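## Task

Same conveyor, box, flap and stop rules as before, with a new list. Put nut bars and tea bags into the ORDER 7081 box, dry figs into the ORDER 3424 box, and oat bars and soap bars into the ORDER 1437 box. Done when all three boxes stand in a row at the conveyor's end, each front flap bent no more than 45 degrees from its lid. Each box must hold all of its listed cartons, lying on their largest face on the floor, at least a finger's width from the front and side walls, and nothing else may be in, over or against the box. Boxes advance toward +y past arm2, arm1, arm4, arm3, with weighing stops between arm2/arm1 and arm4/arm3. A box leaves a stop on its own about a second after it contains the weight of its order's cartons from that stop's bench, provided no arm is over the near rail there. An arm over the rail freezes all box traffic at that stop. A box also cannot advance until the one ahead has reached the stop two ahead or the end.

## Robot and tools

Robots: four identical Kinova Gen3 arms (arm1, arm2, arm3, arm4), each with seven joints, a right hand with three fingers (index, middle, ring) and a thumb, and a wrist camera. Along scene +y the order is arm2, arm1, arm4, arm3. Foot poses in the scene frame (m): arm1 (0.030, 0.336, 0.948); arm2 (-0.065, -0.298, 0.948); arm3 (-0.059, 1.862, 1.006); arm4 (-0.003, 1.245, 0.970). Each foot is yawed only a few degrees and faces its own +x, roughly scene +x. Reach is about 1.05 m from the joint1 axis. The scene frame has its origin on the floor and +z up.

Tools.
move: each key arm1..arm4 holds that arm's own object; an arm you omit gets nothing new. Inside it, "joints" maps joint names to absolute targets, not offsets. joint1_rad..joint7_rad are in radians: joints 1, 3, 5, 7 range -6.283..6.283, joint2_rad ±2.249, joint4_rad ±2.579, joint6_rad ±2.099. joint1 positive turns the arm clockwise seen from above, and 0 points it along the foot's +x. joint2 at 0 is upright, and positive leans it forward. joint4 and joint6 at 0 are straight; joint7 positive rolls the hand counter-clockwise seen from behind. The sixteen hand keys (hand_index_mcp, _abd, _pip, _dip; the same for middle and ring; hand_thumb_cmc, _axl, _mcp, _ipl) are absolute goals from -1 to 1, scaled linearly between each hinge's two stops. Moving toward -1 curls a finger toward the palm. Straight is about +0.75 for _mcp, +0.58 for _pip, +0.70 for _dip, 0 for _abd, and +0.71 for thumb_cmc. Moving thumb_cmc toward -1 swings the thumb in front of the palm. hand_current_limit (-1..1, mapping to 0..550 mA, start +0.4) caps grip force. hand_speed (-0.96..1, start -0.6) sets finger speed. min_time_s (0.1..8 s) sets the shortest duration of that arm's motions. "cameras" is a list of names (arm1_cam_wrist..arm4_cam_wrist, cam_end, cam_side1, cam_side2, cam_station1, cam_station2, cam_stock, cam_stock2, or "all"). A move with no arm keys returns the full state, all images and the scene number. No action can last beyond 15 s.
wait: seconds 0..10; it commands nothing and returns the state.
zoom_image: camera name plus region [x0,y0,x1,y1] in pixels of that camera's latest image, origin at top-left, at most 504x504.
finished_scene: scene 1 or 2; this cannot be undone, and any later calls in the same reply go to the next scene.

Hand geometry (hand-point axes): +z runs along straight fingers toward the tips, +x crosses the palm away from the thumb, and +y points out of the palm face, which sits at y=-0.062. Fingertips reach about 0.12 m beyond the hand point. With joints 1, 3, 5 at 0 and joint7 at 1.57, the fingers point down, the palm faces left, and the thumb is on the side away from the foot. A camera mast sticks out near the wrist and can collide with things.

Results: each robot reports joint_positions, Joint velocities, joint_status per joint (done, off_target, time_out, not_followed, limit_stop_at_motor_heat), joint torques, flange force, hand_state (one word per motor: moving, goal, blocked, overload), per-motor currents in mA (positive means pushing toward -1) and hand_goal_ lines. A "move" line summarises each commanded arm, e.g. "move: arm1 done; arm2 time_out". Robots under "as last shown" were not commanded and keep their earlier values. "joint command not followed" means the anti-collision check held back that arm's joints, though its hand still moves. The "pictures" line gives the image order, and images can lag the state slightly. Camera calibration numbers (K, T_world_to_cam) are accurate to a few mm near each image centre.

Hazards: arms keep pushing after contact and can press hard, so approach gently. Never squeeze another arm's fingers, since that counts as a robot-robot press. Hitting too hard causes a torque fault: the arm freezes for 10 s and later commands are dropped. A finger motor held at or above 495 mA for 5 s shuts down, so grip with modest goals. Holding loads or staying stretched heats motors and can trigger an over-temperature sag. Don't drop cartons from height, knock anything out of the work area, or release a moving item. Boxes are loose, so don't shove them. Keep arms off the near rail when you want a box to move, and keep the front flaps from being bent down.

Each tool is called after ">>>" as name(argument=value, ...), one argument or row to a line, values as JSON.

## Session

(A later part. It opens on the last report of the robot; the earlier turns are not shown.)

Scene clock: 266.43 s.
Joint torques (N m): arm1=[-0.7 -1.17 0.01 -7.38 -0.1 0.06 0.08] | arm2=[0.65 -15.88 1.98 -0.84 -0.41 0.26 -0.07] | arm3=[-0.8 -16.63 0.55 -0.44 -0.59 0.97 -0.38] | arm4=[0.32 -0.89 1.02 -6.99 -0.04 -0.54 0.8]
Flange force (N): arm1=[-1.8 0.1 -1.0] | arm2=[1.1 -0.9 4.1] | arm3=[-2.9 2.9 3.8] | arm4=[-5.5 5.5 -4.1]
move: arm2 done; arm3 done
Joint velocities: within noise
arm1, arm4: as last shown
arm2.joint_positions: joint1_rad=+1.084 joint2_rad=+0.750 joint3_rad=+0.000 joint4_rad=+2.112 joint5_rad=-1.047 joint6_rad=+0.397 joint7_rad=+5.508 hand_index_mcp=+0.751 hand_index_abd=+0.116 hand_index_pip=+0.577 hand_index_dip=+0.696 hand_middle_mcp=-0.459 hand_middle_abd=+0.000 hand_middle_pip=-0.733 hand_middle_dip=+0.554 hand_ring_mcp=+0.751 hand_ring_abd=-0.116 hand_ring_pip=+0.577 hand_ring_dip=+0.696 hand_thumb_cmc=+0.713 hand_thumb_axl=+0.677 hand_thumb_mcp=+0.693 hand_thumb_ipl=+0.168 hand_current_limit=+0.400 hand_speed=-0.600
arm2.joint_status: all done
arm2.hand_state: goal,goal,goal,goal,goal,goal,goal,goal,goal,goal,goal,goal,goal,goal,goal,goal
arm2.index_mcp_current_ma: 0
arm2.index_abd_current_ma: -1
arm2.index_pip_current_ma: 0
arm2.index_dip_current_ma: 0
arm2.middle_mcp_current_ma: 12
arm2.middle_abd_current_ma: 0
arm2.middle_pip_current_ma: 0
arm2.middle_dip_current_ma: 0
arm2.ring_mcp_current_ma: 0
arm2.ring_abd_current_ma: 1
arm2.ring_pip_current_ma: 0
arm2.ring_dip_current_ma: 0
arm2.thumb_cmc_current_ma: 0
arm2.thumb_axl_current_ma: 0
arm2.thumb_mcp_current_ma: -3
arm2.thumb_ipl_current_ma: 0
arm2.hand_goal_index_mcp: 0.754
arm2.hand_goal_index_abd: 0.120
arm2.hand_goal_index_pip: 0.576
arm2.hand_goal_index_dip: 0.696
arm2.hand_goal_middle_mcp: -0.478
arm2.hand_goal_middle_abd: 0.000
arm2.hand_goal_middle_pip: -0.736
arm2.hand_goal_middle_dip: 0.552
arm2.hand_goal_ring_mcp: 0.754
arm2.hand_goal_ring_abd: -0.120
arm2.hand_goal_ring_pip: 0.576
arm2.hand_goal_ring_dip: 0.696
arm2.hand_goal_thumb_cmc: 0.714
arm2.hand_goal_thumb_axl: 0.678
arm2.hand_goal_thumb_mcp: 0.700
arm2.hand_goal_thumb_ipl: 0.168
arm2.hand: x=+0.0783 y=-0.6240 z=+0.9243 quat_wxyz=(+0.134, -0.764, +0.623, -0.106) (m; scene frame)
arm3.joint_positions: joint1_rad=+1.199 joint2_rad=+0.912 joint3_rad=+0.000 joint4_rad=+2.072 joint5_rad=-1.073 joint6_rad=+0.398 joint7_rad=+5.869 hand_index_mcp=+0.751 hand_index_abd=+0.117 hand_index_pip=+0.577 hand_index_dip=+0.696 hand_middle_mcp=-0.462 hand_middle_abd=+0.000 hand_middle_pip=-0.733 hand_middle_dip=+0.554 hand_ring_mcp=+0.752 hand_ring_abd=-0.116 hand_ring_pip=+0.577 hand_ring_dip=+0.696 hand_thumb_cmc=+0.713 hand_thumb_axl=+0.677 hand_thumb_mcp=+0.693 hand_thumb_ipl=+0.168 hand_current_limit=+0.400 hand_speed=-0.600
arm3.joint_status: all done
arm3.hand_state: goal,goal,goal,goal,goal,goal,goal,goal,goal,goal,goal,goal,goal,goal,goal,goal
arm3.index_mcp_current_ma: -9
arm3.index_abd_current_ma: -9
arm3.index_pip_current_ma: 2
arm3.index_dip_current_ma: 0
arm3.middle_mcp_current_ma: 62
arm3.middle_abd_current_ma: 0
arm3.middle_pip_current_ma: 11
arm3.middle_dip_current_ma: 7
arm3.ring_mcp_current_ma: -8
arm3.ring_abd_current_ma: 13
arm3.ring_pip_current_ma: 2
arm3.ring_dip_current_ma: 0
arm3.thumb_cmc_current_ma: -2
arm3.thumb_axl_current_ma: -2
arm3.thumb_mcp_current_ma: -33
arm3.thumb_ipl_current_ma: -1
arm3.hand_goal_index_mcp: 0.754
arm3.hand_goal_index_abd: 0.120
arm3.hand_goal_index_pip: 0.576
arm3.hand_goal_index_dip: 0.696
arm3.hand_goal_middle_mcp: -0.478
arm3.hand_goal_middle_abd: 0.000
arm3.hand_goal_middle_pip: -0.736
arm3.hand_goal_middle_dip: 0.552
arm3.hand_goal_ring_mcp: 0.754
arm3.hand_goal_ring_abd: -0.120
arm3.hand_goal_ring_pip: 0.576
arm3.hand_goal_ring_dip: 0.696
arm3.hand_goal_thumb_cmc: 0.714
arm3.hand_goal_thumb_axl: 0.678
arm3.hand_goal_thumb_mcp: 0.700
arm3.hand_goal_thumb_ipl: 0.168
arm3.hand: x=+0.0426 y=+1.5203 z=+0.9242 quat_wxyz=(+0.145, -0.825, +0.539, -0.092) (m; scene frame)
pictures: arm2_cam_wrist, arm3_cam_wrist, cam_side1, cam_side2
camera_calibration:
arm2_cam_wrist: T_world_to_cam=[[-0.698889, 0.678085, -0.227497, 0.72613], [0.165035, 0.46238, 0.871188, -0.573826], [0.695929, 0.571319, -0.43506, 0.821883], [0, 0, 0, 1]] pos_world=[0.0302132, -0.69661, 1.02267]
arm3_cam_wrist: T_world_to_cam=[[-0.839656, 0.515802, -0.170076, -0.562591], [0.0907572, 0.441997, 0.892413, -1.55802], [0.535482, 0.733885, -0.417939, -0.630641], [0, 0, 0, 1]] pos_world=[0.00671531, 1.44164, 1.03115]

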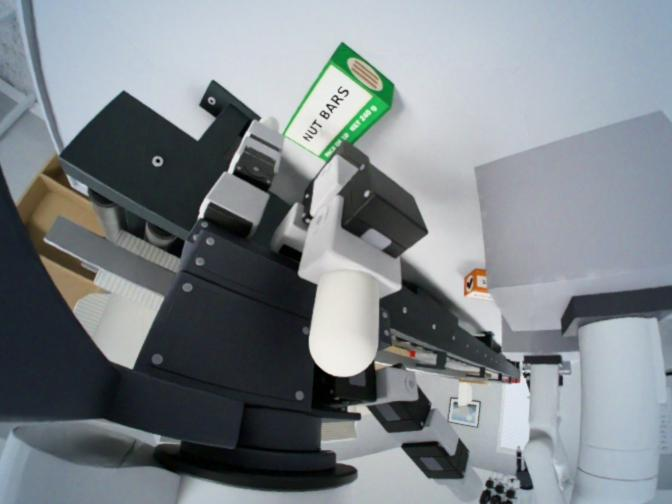

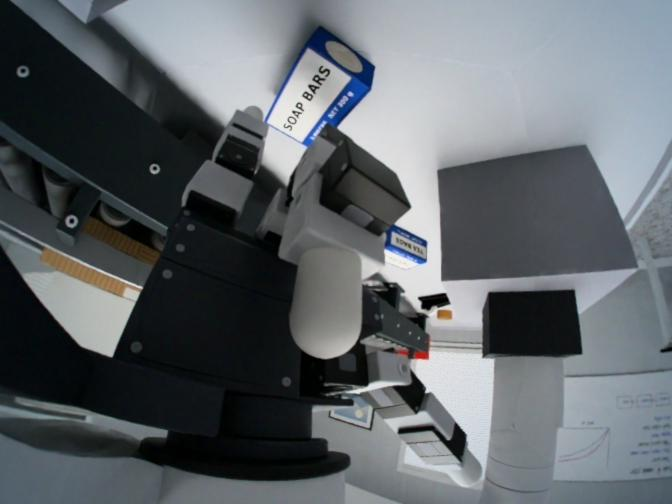

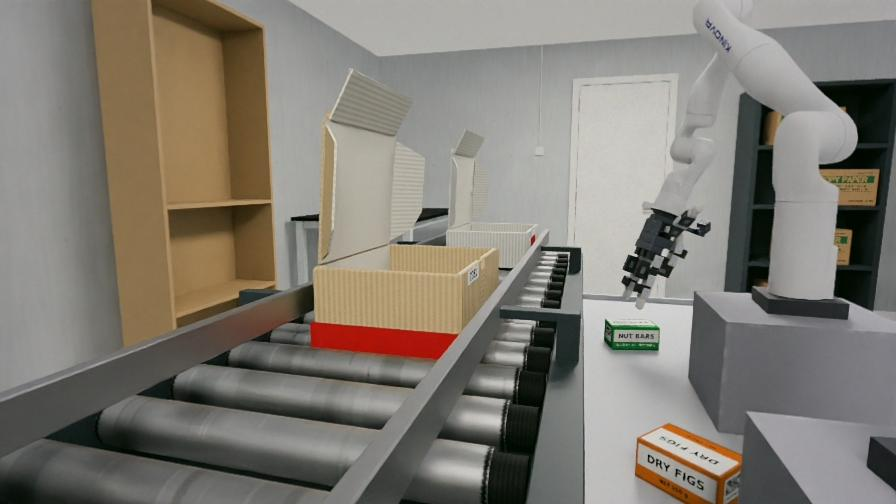

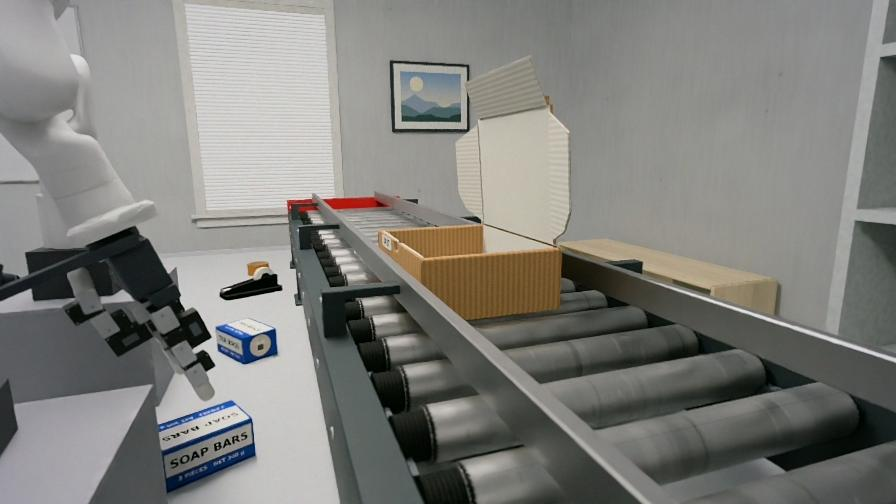

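>>> move(
  arm2={"joints":{"joint1_rad":1.0835,"joint2_rad":0.8576,"joint4_rad":2.1060,"joint5_rad":-1.2864,"joint6_rad":0.3564,"joint7_rad":5.7634},"min_time_s":1.5},
  arm3={"joints":{"joint1_rad":1.1984,"joint2_rad":1.0195,"joint4_rad":2.0463,"joint5_rad":-1.2604,"joint6_rad":0.3649,"joint7_rad":6.0709},"min_time_s":1.5},
)

>>> move(
  arm2={"joints":{"joint1_rad":1.0832,"joint2_rad":0.9503,"joint4_rad":2.0906,"joint5_rad":-1.4962,"joint6_rad":0.3425,"joint7_rad":5.9859},"min_time_s":1.5},
  arm3={"joints":{"joint1_rad":1.1981,"joint2_rad":1.1097,"joint4_rad":2.0143,"joint5_rad":-1.4120,"joint6_rad":0.3516,"joint7_rad":6.2323},"min_time_s":1.5},
  cameras=["arm2_cam_wrist","arm3_cam_wrist","cam_side1","cam_side2"],
)

Scene clock: 296.83 s.
Joint torques (N m): arm1=[-0.73 -1.18 -0.02 -7.35 -0.09 0.1 0.09] | arm2=[0.63 -16.32 1.9 -0.12 -0.36 0.42 -0.05] | arm3=[-0.78 -17.1 0.51 0.33 -0.49 1.06 -0.39] | arm4=[0.34 -0.88 1.01 -7.01 -0.05 -0.55 0.83]
Flange force (N): arm1=[-1.9 0.0 -1.1] | arm2=[-0.4 -1.2 4.2] | arm3=[-3.9 2.4 4.3] | arm4=[-5.5 5.5 -4.1]
move: arm2 done; arm3 done
Joint velocities: within noise
arm1, arm4: as last shown
arm2.joint_positions: joint1_rad=+1.083 joint2_rad=+0.858 joint3_rad=+0.000 joint4_rad=+2.106 joint5_rad=-1.286 joint6_rad=+0.356 joint7_rad=+5.763 hand_index_mcp=+0.751 hand_index_abd=+0.116 hand_index_pip=+0.577 hand_index_dip=+0.696 hand_middle_mcp=-0.459 hand_middle_abd=+0.000 hand_middle_pip=-0.733 hand_middle_dip=+0.554 hand_ring_mcp=+0.751 hand_ring_abd=-0.116 hand_ring_pip=+0.577 hand_ring_dip=+0.696 hand_thumb_cmc=+0.713 hand_thumb_axl=+0.677 hand_thumb_mcp=+0.693 hand_thumb_ipl=+0.168 hand_current_limit=+0.400 hand_speed=-0.600
arm2.joint_status: all done
arm2.hand_state: goal,goal,goal,goal,goal,goal,goal,goal,goal,goal,goal,goal,goal,goal,goal,goal
arm2.index_mcp_current_ma: 0
arm2.index_abd_current_ma: -1
arm2.index_pip_current_ma: 0
arm2.index_dip_current_ma: 0
arm2.middle_mcp_current_ma: 12
arm2.middle_abd_current_ma: 0
arm2.middle_pip_current_ma: 0
arm2.middle_dip_current_ma: 0
arm2.ring_mcp_current_ma: 0
arm2.ring_abd_current_ma: 1
arm2.ring_pip_current_ma: 0
arm2.ring_dip_current_ma: 0
arm2.thumb_cmc_current_ma: 0
arm2.thumb_axl_current_ma: 0
arm2.thumb_mcp_current_ma: -3
arm2.thumb_ipl_current_ma: 0
arm2.hand_goal_index_mcp: 0.754
arm2.hand_goal_index_abd: 0.120
arm2.hand_goal_index_pip: 0.576
arm2.hand_goal_index_dip: 0.696
arm2.hand_goal_middle_mcp: -0.478
arm2.hand_goal_middle_abd: 0.000
arm2.hand_goal_middle_pip: -0.736
arm2.hand_goal_middle_dip: 0.552
arm2.hand_goal_ring_mcp: 0.754
arm2.hand_goal_ring_abd: -0.120
arm2.hand_goal_ring_pip: 0.576
arm2.hand_goal_ring_dip: 0.696
arm2.hand_goal_thumb_cmc: 0.714
arm2.hand_goal_thumb_axl: 0.678
arm2.hand_goal_thumb_mcp: 0.700
arm2.hand_goal_thumb_ipl: 0.168
arm2.hand: x=+0.0786 y=-0.6239 z=+0.8843 quat_wxyz=(+0.134, -0.764, +0.623, -0.106) (m; scene frame)
arm3.joint_positions: joint1_rad=+1.198 joint2_rad=+1.020 joint3_rad=+0.000 joint4_rad=+2.046 joint5_rad=-1.260 joint6_rad=+0.365 joint7_rad=+6.071 hand_index_mcp=+0.751 hand_index_abd=+0.117 hand_index_pip=+0.577 hand_index_dip=+0.696 hand_middle_mcp=-0.462 hand_middle_abd=+0.000 hand_middle_pip=-0.733 hand_middle_dip=+0.554 hand_ring_mcp=+0.752 hand_ring_abd=-0.116 hand_ring_pip=+0.577 hand_ring_dip=+0.696 hand_thumb_cmc=+0.713 hand_thumb_axl=+0.677 hand_thumb_mcp=+0.693 hand_thumb_ipl=+0.168 hand_current_limit=+0.400 hand_speed=-0.600
arm3.joint_status: all done
arm3.hand_state: goal,goal,goal,goal,goal,goal,goal,goal,goal,goal,goal,goal,goal,goal,goal,goal
arm3.index_mcp_current_ma: -9
arm3.index_abd_current_ma: -9
arm3.index_pip_current_ma: 2
arm3.index_dip_current_ma: 0
arm3.middle_mcp_current_ma: 62
arm3.middle_abd_current_ma: 0
arm3.middle_pip_current_ma: 11
arm3.middle_dip_current_ma: 7
arm3.ring_mcp_current_ma: -8
arm3.ring_abd_current_ma: 12
arm3.ring_pip_current_ma: 2
arm3.ring_dip_current_ma: 0
arm3.thumb_cmc_current_ma: -2
arm3.thumb_axl_current_ma: -2
arm3.thumb_mcp_current_ma: -33
arm3.thumb_ipl_current_ma: -1
arm3.hand_goal_index_mcp: 0.754
arm3.hand_goal_index_abd: 0.120
arm3.hand_goal_index_pip: 0.576
arm3.hand_goal_index_dip: 0.696
arm3.hand_goal_middle_mcp: -0.478
arm3.hand_goal_middle_abd: 0.000
arm3.hand_goal_middle_pip: -0.736
arm3.hand_goal_middle_dip: 0.552
arm3.hand_goal_ring_mcp: 0.754
arm3.hand_goal_ring_abd: -0.120
arm3.hand_goal_ring_pip: 0.576
arm3.hand_goal_ring_dip: 0.696
arm3.hand_goal_thumb_cmc: 0.714
arm3.hand_goal_thumb_axl: 0.678
arm3.hand_goal_thumb_mcp: 0.700
arm3.hand_goal_thumb_ipl: 0.168
arm3.hand: x=+0.0425 y=+1.5203 z=+0.8842 quat_wxyz=(+0.145, -0.825, +0.539, -0.092) (m; scene frame)
pictures: none

Scene clock: 298.63 s.
Joint torques (N m): arm1=[-0.7 -1.22 -0.06 -7.4 -0.12 0.1 0.08] | arm2=[0.7 -16.89 1.9 0.49 -0.22 0.49 -0.07] | arm3=[-0.77 -16.65 0.69 1.63 -0.35 0.97 -0.48] | arm4=[0.33 -0.9 1 -6.99 -0.02 -0.52 0.79]
Flange force (N): arm1=[-1.9 -0.2 -0.9] | arm2=no reading | arm3=[-3.0 1.7 3.5] | arm4=[-5.5 5.4 -4.1]
move: arm2 done; arm3 done
Joint velocities: within noise
arm1, arm4: as last shown
arm2.joint_positions: joint1_rad=+1.083 joint2_rad=+0.950 joint3_rad=+0.000 joint4_rad=+2.091 joint5_rad=-1.496 joint6_rad=+0.342 joint7_rad=+5.986 hand_index_mcp=+0.751 hand_index_abd=+0.116 hand_index_pip=+0.577 hand_index_dip=+0.696 hand_middle_mcp=-0.459 hand_middle_abd=+0.000 hand_middle_pip=-0.733 hand_middle_dip=+0.554 hand_ring_mcp=+0.751 hand_ring_abd=-0.116 hand_ring_pip=+0.577 hand_ring_dip=+0.696 hand_thumb_cmc=+0.713 hand_thumb_axl=+0.677 hand_thumb_mcp=+0.693 hand_thumb_ipl=+0.168 hand_current_limit=+0.400 hand_speed=-0.600
arm2.joint_status: all done
arm2.hand_state: goal,goal,goal,goal,goal,goal,goal,goal,goal,goal,goal,goal,goal,goal,goal,goal
arm2.index_mcp_current_ma: 0
arm2.index_abd_current_ma: -1
arm2.index_pip_current_ma: 0
arm2.index_dip_current_ma: 0
arm2.middle_mcp_current_ma: 12
arm2.middle_abd_current_ma: 0
arm2.middle_pip_current_ma: 0
arm2.middle_dip_current_ma: 0
arm2.ring_mcp_current_ma: 0
arm2.ring_abd_current_ma: 1
arm2.ring_pip_current_ma: 0
arm2.ring_dip_current_ma: 0
arm2.thumb_cmc_current_ma: 0
arm2.thumb_axl_current_ma: 0
arm2.thumb_mcp_current_ma: -3
arm2.thumb_ipl_current_ma: 0
arm2.hand_goal_index_mcp: 0.754
arm2.hand_goal_index_abd: 0.120
arm2.hand_goal_index_pip: 0.576
arm2.hand_goal_index_dip: 0.696
arm2.hand_goal_middle_mcp: -0.478
arm2.hand_goal_middle_abd: 0.000
arm2.hand_goal_middle_pip: -0.736
arm2.hand_goal_middle_dip: 0.552
arm2.hand_goal_ring_mcp: 0.754
arm2.hand_goal_ring_abd: -0.120
arm2.hand_goal_ring_pip: 0.576
arm2.hand_goal_ring_dip: 0.696
arm2.hand_goal_thumb_cmc: 0.714
arm2.hand_goal_thumb_axl: 0.678
arm2.hand_goal_thumb_mcp: 0.700
arm2.hand_goal_thumb_ipl: 0.168
arm2.hand: x=+0.0786 y=-0.6237 z=+0.8503 quat_wxyz=(+0.134, -0.763, +0.623, -0.106) (m; scene frame)
arm3.joint_positions: joint1_rad=+1.198 joint2_rad=+1.110 joint3_rad=+0.000 joint4_rad=+2.014 joint5_rad=-1.412 joint6_rad=+0.352 joint7_rad=+6.232 hand_index_mcp=+0.751 hand_index_abd=+0.117 hand_index_pip=+0.577 hand_index_dip=+0.696 hand_middle_mcp=-0.462 hand_middle_abd=+0.000 hand_middle_pip=-0.733 hand_middle_dip=+0.554 hand_ring_mcp=+0.756 hand_ring_abd=-0.144 hand_ring_pip=+0.578 hand_ring_dip=+0.696 hand_thumb_cmc=+0.713 hand_thumb_axl=+0.677 hand_thumb_mcp=+0.693 hand_thumb_ipl=+0.168 hand_current_limit=+0.400 hand_speed=-0.600
arm3.joint_status: all done
arm3.hand_state: goal,goal,goal,goal,goal,goal,goal,goal,goal,blocked,goal,goal,goal,goal,goal,goal
arm3.index_mcp_current_ma: -9
arm3.index_abd_current_ma: -9
arm3.index_pip_current_ma: 2
arm3.index_dip_current_ma: 0
arm3.middle_mcp_current_ma: 62
arm3.middle_abd_current_ma: 0
arm3.middle_pip_current_ma: 11
arm3.middle_dip_current_ma: 7
arm3.ring_mcp_current_ma: 7
arm3.ring_abd_current_ma: -79
arm3.ring_pip_current_ma: 6
arm3.ring_dip_current_ma: 0
arm3.thumb_cmc_current_ma: -2
arm3.thumb_axl_current_ma: -2
arm3.thumb_mcp_current_ma: -33
arm3.thumb_ipl_current_ma: -1
arm3.hand_goal_index_mcp: 0.754
arm3.hand_goal_index_abd: 0.120
arm3.hand_goal_index_pip: 0.576
arm3.hand_goal_index_dip: 0.696
arm3.hand_goal_middle_mcp: -0.478
arm3.hand_goal_middle_abd: 0.000
arm3.hand_goal_middle_pip: -0.736
arm3.hand_goal_middle_dip: 0.552
arm3.hand_goal_ring_mcp: 0.754
arm3.hand_goal_ring_abd: -0.120
arm3.hand_goal_ring_pip: 0.576
arm3.hand_goal_ring_dip: 0.696
arm3.hand_goal_thumb_cmc: 0.714
arm3.hand_goal_thumb_axl: 0.678
arm3.hand_goal_thumb_mcp: 0.700
arm3.hand_goal_thumb_ipl: 0.168
arm3.hand: x=+0.0426 y=+1.5204 z=+0.8502 quat_wxyz=(+0.145, -0.825, +0.539, -0.092) (m; scene frame)
pictures: arm2_cam_wrist, arm3_cam_wrist, cam_side1, cam_side2
camera_calibration:
arm2_cam_wrist: T_world_to_cam=[[-0.69856, 0.678436, -0.227461, 0.709457], [0.165057, 0.462088, 0.871338, -0.509965], [0.696254, 0.571138, -0.434777, 0.789016], [0, 0, 0, 1]] pos_world=[0.030416, -0.696309, 0.948772]
arm3_cam_wrist: T_world_to_cam=[[-0.839681, 0.515805, -0.169944, -0.575358], [0.0909791, 0.442107, 0.892336, -1.49211], [0.535405, 0.733817, -0.418156, -0.661335], [0, 0, 0, 1]] pos_world=[0.00671578, 1.44175, 0.957147]

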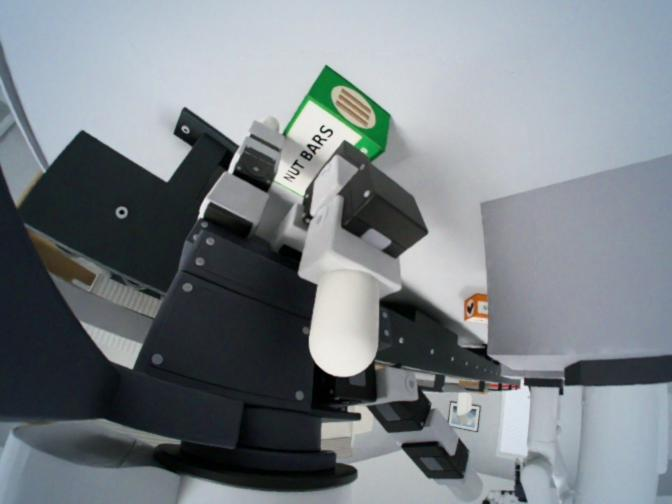

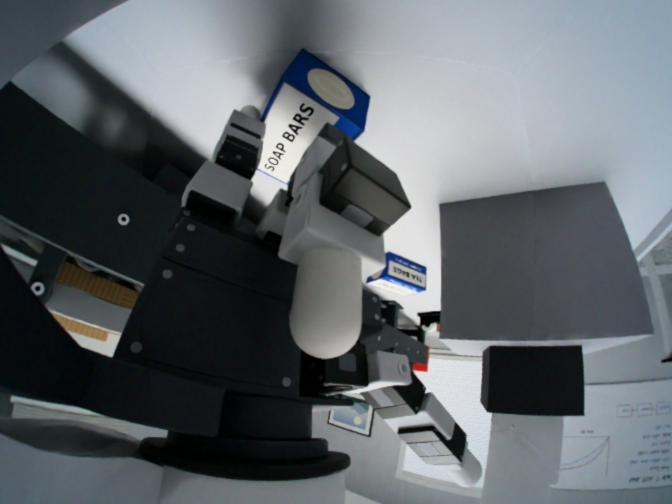

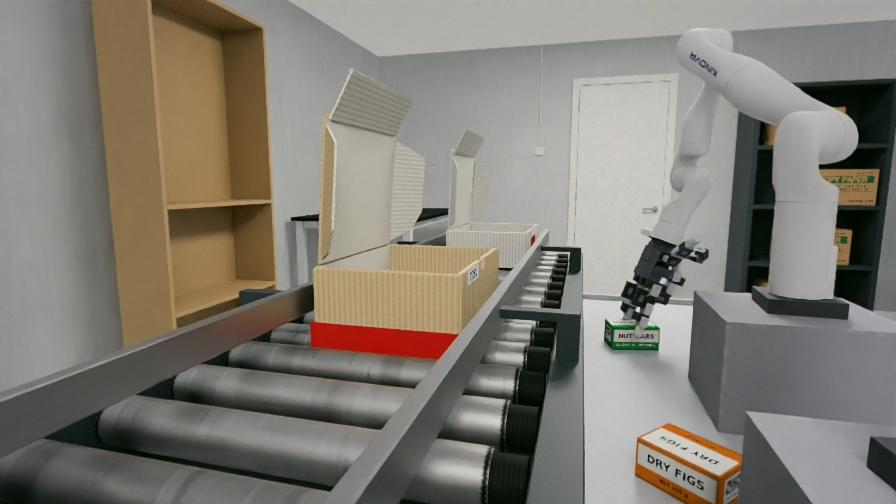

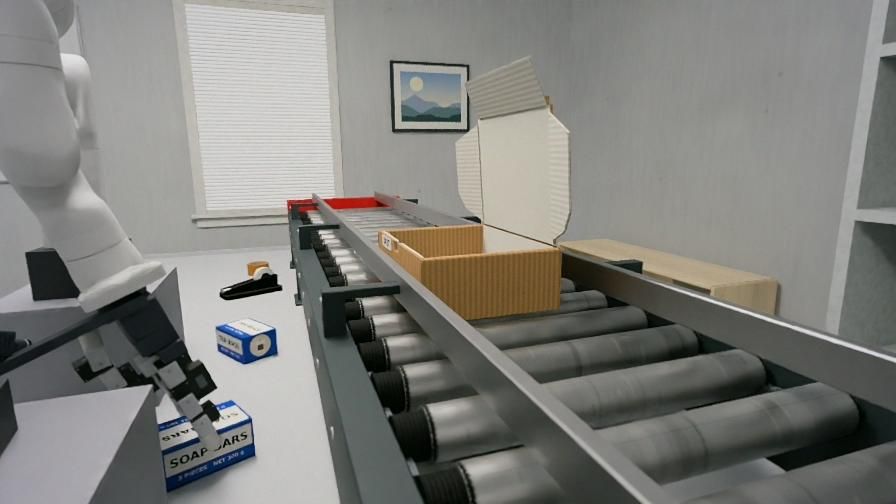

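>>> move(
  arm2={"joints":{"hand_current_limit":0.6,"hand_speed":-0.85,"hand_index_abd":-0.25,"hand_ring_abd":0.25}},
  arm3={"joints":{"hand_current_limit":0.6,"hand_speed":-0.85,"hand_index_abd":-0.25,"hand_ring_abd":0.25}},
  cameras=["arm2_cam_wrist","arm3_cam_wrist"],
)

Scene clock: 305.17 s.
Joint torques (N m): arm1=[-0.67 -1.16 -0.03 -7.37 -0.14 0.08 0.06] | arm2=[0.77 -17.15 1.81 0.79 -0.25 0.57 -0.04] | arm3=[-0.92 -16.93 0.52 0.51 -0.55 0.94 -0.47] | arm4=[0.33 -0.86 1.03 -7 -0.02 -0.55 0.83]
Flange force (N): arm1=[-1.7 -0.1 -1.0] | arm2=no reading | arm3=[-4.9 1.7 2.1] | arm4=[-5.5 5.6 -4.1]
move: arm2 off_target; arm3 off_target
Joint velocities: within noise
arm1, arm4: as last shown
arm2.joint_positions: joint1_rad=+1.083 joint2_rad=+0.950 joint3_rad=+0.000 joint4_rad=+2.091 joint5_rad=-1.496 joint6_rad=+0.342 joint7_rad=+5.986 hand_index_mcp=+0.751 hand_index_abd=+0.042 hand_index_pip=+0.577 hand_index_dip=+0.696 hand_middle_mcp=-0.459 hand_middle_abd=+0.000 hand_middle_pip=-0.733 hand_middle_dip=+0.554 hand_ring_mcp=+0.750 hand_ring_abd=-0.050 hand_ring_pip=+0.577 hand_ring_dip=+0.696 hand_thumb_cmc=+0.713 hand_thumb_axl=+0.677 hand_thumb_mcp=+0.693 hand_thumb_ipl=+0.168 hand_current_limit=+0.600 hand_speed=-0.850
arm2.joint_status: hand_index_abd off_target (ended at +0.042, target -0.250); hand_ring_abd off_target (ended at -0.050, target +0.250); the others done
arm2.hand_state: goal,blocked,goal,goal,goal,goal,goal,goal,goal,blocked,goal,goal,goal,goal,goal,goal
arm2.index_mcp_current_ma: 0
arm2.index_abd_current_ma: 440
arm2.index_pip_current_ma: 0
arm2.index_dip_current_ma: 0
arm2.middle_mcp_current_ma: 12
arm2.middle_abd_current_ma: 0
arm2.middle_pip_current_ma: 0
arm2.middle_dip_current_ma: 0
arm2.ring_mcp_current_ma: -1
arm2.ring_abd_current_ma: -440
arm2.ring_pip_current_ma: 0
arm2.ring_dip_current_ma: 0
arm2.thumb_cmc_current_ma: 0
arm2.thumb_axl_current_ma: 0
arm2.thumb_mcp_current_ma: -3
arm2.thumb_ipl_current_ma: 0
arm2.hand_goal_index_mcp: 0.754
arm2.hand_goal_index_abd: -0.250
arm2.hand_goal_index_pip: 0.576
arm2.hand_goal_index_dip: 0.696
arm2.hand_goal_middle_mcp: -0.478
arm2.hand_goal_middle_abd: 0.000
arm2.hand_goal_middle_pip: -0.736
arm2.hand_goal_middle_dip: 0.552
arm2.hand_goal_ring_mcp: 0.754
arm2.hand_goal_ring_abd: 0.250
arm2.hand_goal_ring_pip: 0.576
arm2.hand_goal_ring_dip: 0.696
arm2.hand_goal_thumb_cmc: 0.714
arm2.hand_goal_thumb_axl: 0.678
arm2.hand_goal_thumb_mcp: 0.700
arm2.hand_goal_thumb_ipl: 0.168
arm2.hand: x=+0.0786 y=-0.6237 z=+0.8503 quat_wxyz=(+0.134, -0.763, +0.623, -0.106) (m; scene frame)
arm3.joint_positions: joint1_rad=+1.198 joint2_rad=+1.110 joint3_rad=+0.000 joint4_rad=+2.014 joint5_rad=-1.412 joint6_rad=+0.352 joint7_rad=+6.232 hand_index_mcp=+0.751 hand_index_abd=+0.028 hand_index_pip=+0.577 hand_index_dip=+0.696 hand_middle_mcp=-0.462 hand_middle_abd=+0.000 hand_middle_pip=-0.733 hand_middle_dip=+0.554 hand_ring_mcp=+0.756 hand_ring_abd=-0.068 hand_ring_pip=+0.578 hand_ring_dip=+0.696 hand_thumb_cmc=+0.713 hand_thumb_axl=+0.677 hand_thumb_mcp=+0.693 hand_thumb_ipl=+0.168 hand_current_limit=+0.600 hand_speed=-0.850
arm3.joint_status: hand_index_abd off_target (ended at +0.028, target -0.250); hand_ring_abd off_target (ended at -0.068, target +0.250); the others done
arm3.hand_state: goal,blocked,goal,goal,goal,goal,goal,goal,goal,blocked,goal,goal,goal,goal,goal,goal
arm3.index_mcp_current_ma: -9
arm3.index_abd_current_ma: 440
arm3.index_pip_current_ma: 2
arm3.index_dip_current_ma: 0
arm3.middle_mcp_current_ma: 62
arm3.middle_abd_current_ma: 0
arm3.middle_pip_current_ma: 11
arm3.middle_dip_current_ma: 7
arm3.ring_mcp_current_ma: 7
arm3.ring_abd_current_ma: -440
arm3.ring_pip_current_ma: 6
arm3.ring_dip_current_ma: 0
arm3.thumb_cmc_current_ma: -2
arm3.thumb_axl_current_ma: -2
arm3.thumb_mcp_current_ma: -33
arm3.thumb_ipl_current_ma: -1
arm3.hand_goal_index_mcp: 0.754
arm3.hand_goal_index_abd: -0.250
arm3.hand_goal_index_pip: 0.576
arm3.hand_goal_index_dip: 0.696
arm3.hand_goal_middle_mcp: -0.478
arm3.hand_goal_middle_abd: 0.000
arm3.hand_goal_middle_pip: -0.736
arm3.hand_goal_middle_dip: 0.552
arm3.hand_goal_ring_mcp: 0.754
arm3.hand_goal_ring_abd: 0.250
arm3.hand_goal_ring_pip: 0.576
arm3.hand_goal_ring_dip: 0.696
arm3.hand_goal_thumb_cmc: 0.714
arm3.hand_goal_thumb_axl: 0.678
arm3.hand_goal_thumb_mcp: 0.700
arm3.hand_goal_thumb_ipl: 0.168
arm3.hand: x=+0.0426 y=+1.5204 z=+0.8502 quat_wxyz=(+0.145, -0.825, +0.539, -0.092) (m; scene frame)
pictures: arm2_cam_wrist, arm3_cam_wrist
camera_calibration:
arm2_cam_wrist: T_world_to_cam=[[-0.69856, 0.678436, -0.227461, 0.709434], [0.165057, 0.462088, 0.871338, -0.509878], [0.696254, 0.571138, -0.434777, 0.788972], [0, 0, 0, 1]] pos_world=[0.030416, -0.696309, 0.948672]
arm3_cam_wrist: T_world_to_cam=[[-0.839681, 0.515805, -0.169944, -0.575307], [0.0909791, 0.442107, 0.892336, -1.49207], [0.535405, 0.733817, -0.418156, -0.661262], [0, 0, 0, 1]] pos_world=[0.00671578, 1.44165, 0.957147]

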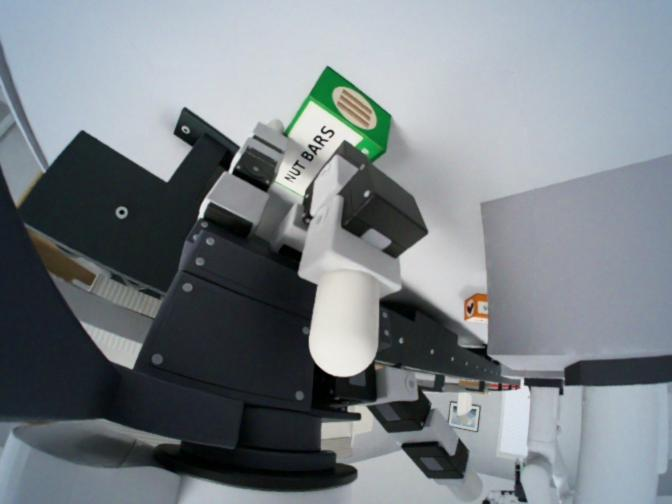

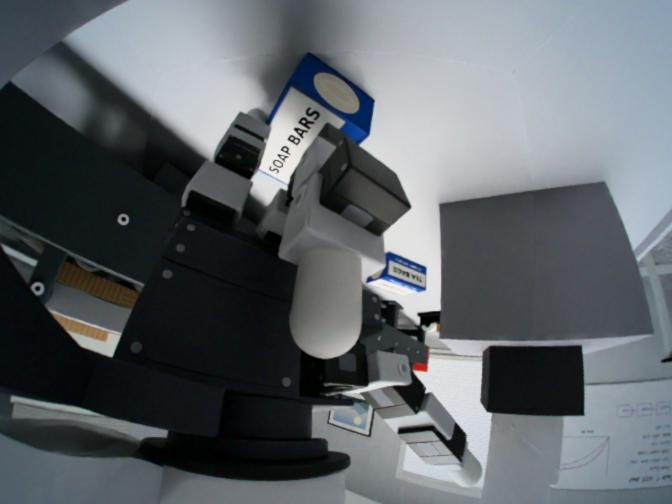

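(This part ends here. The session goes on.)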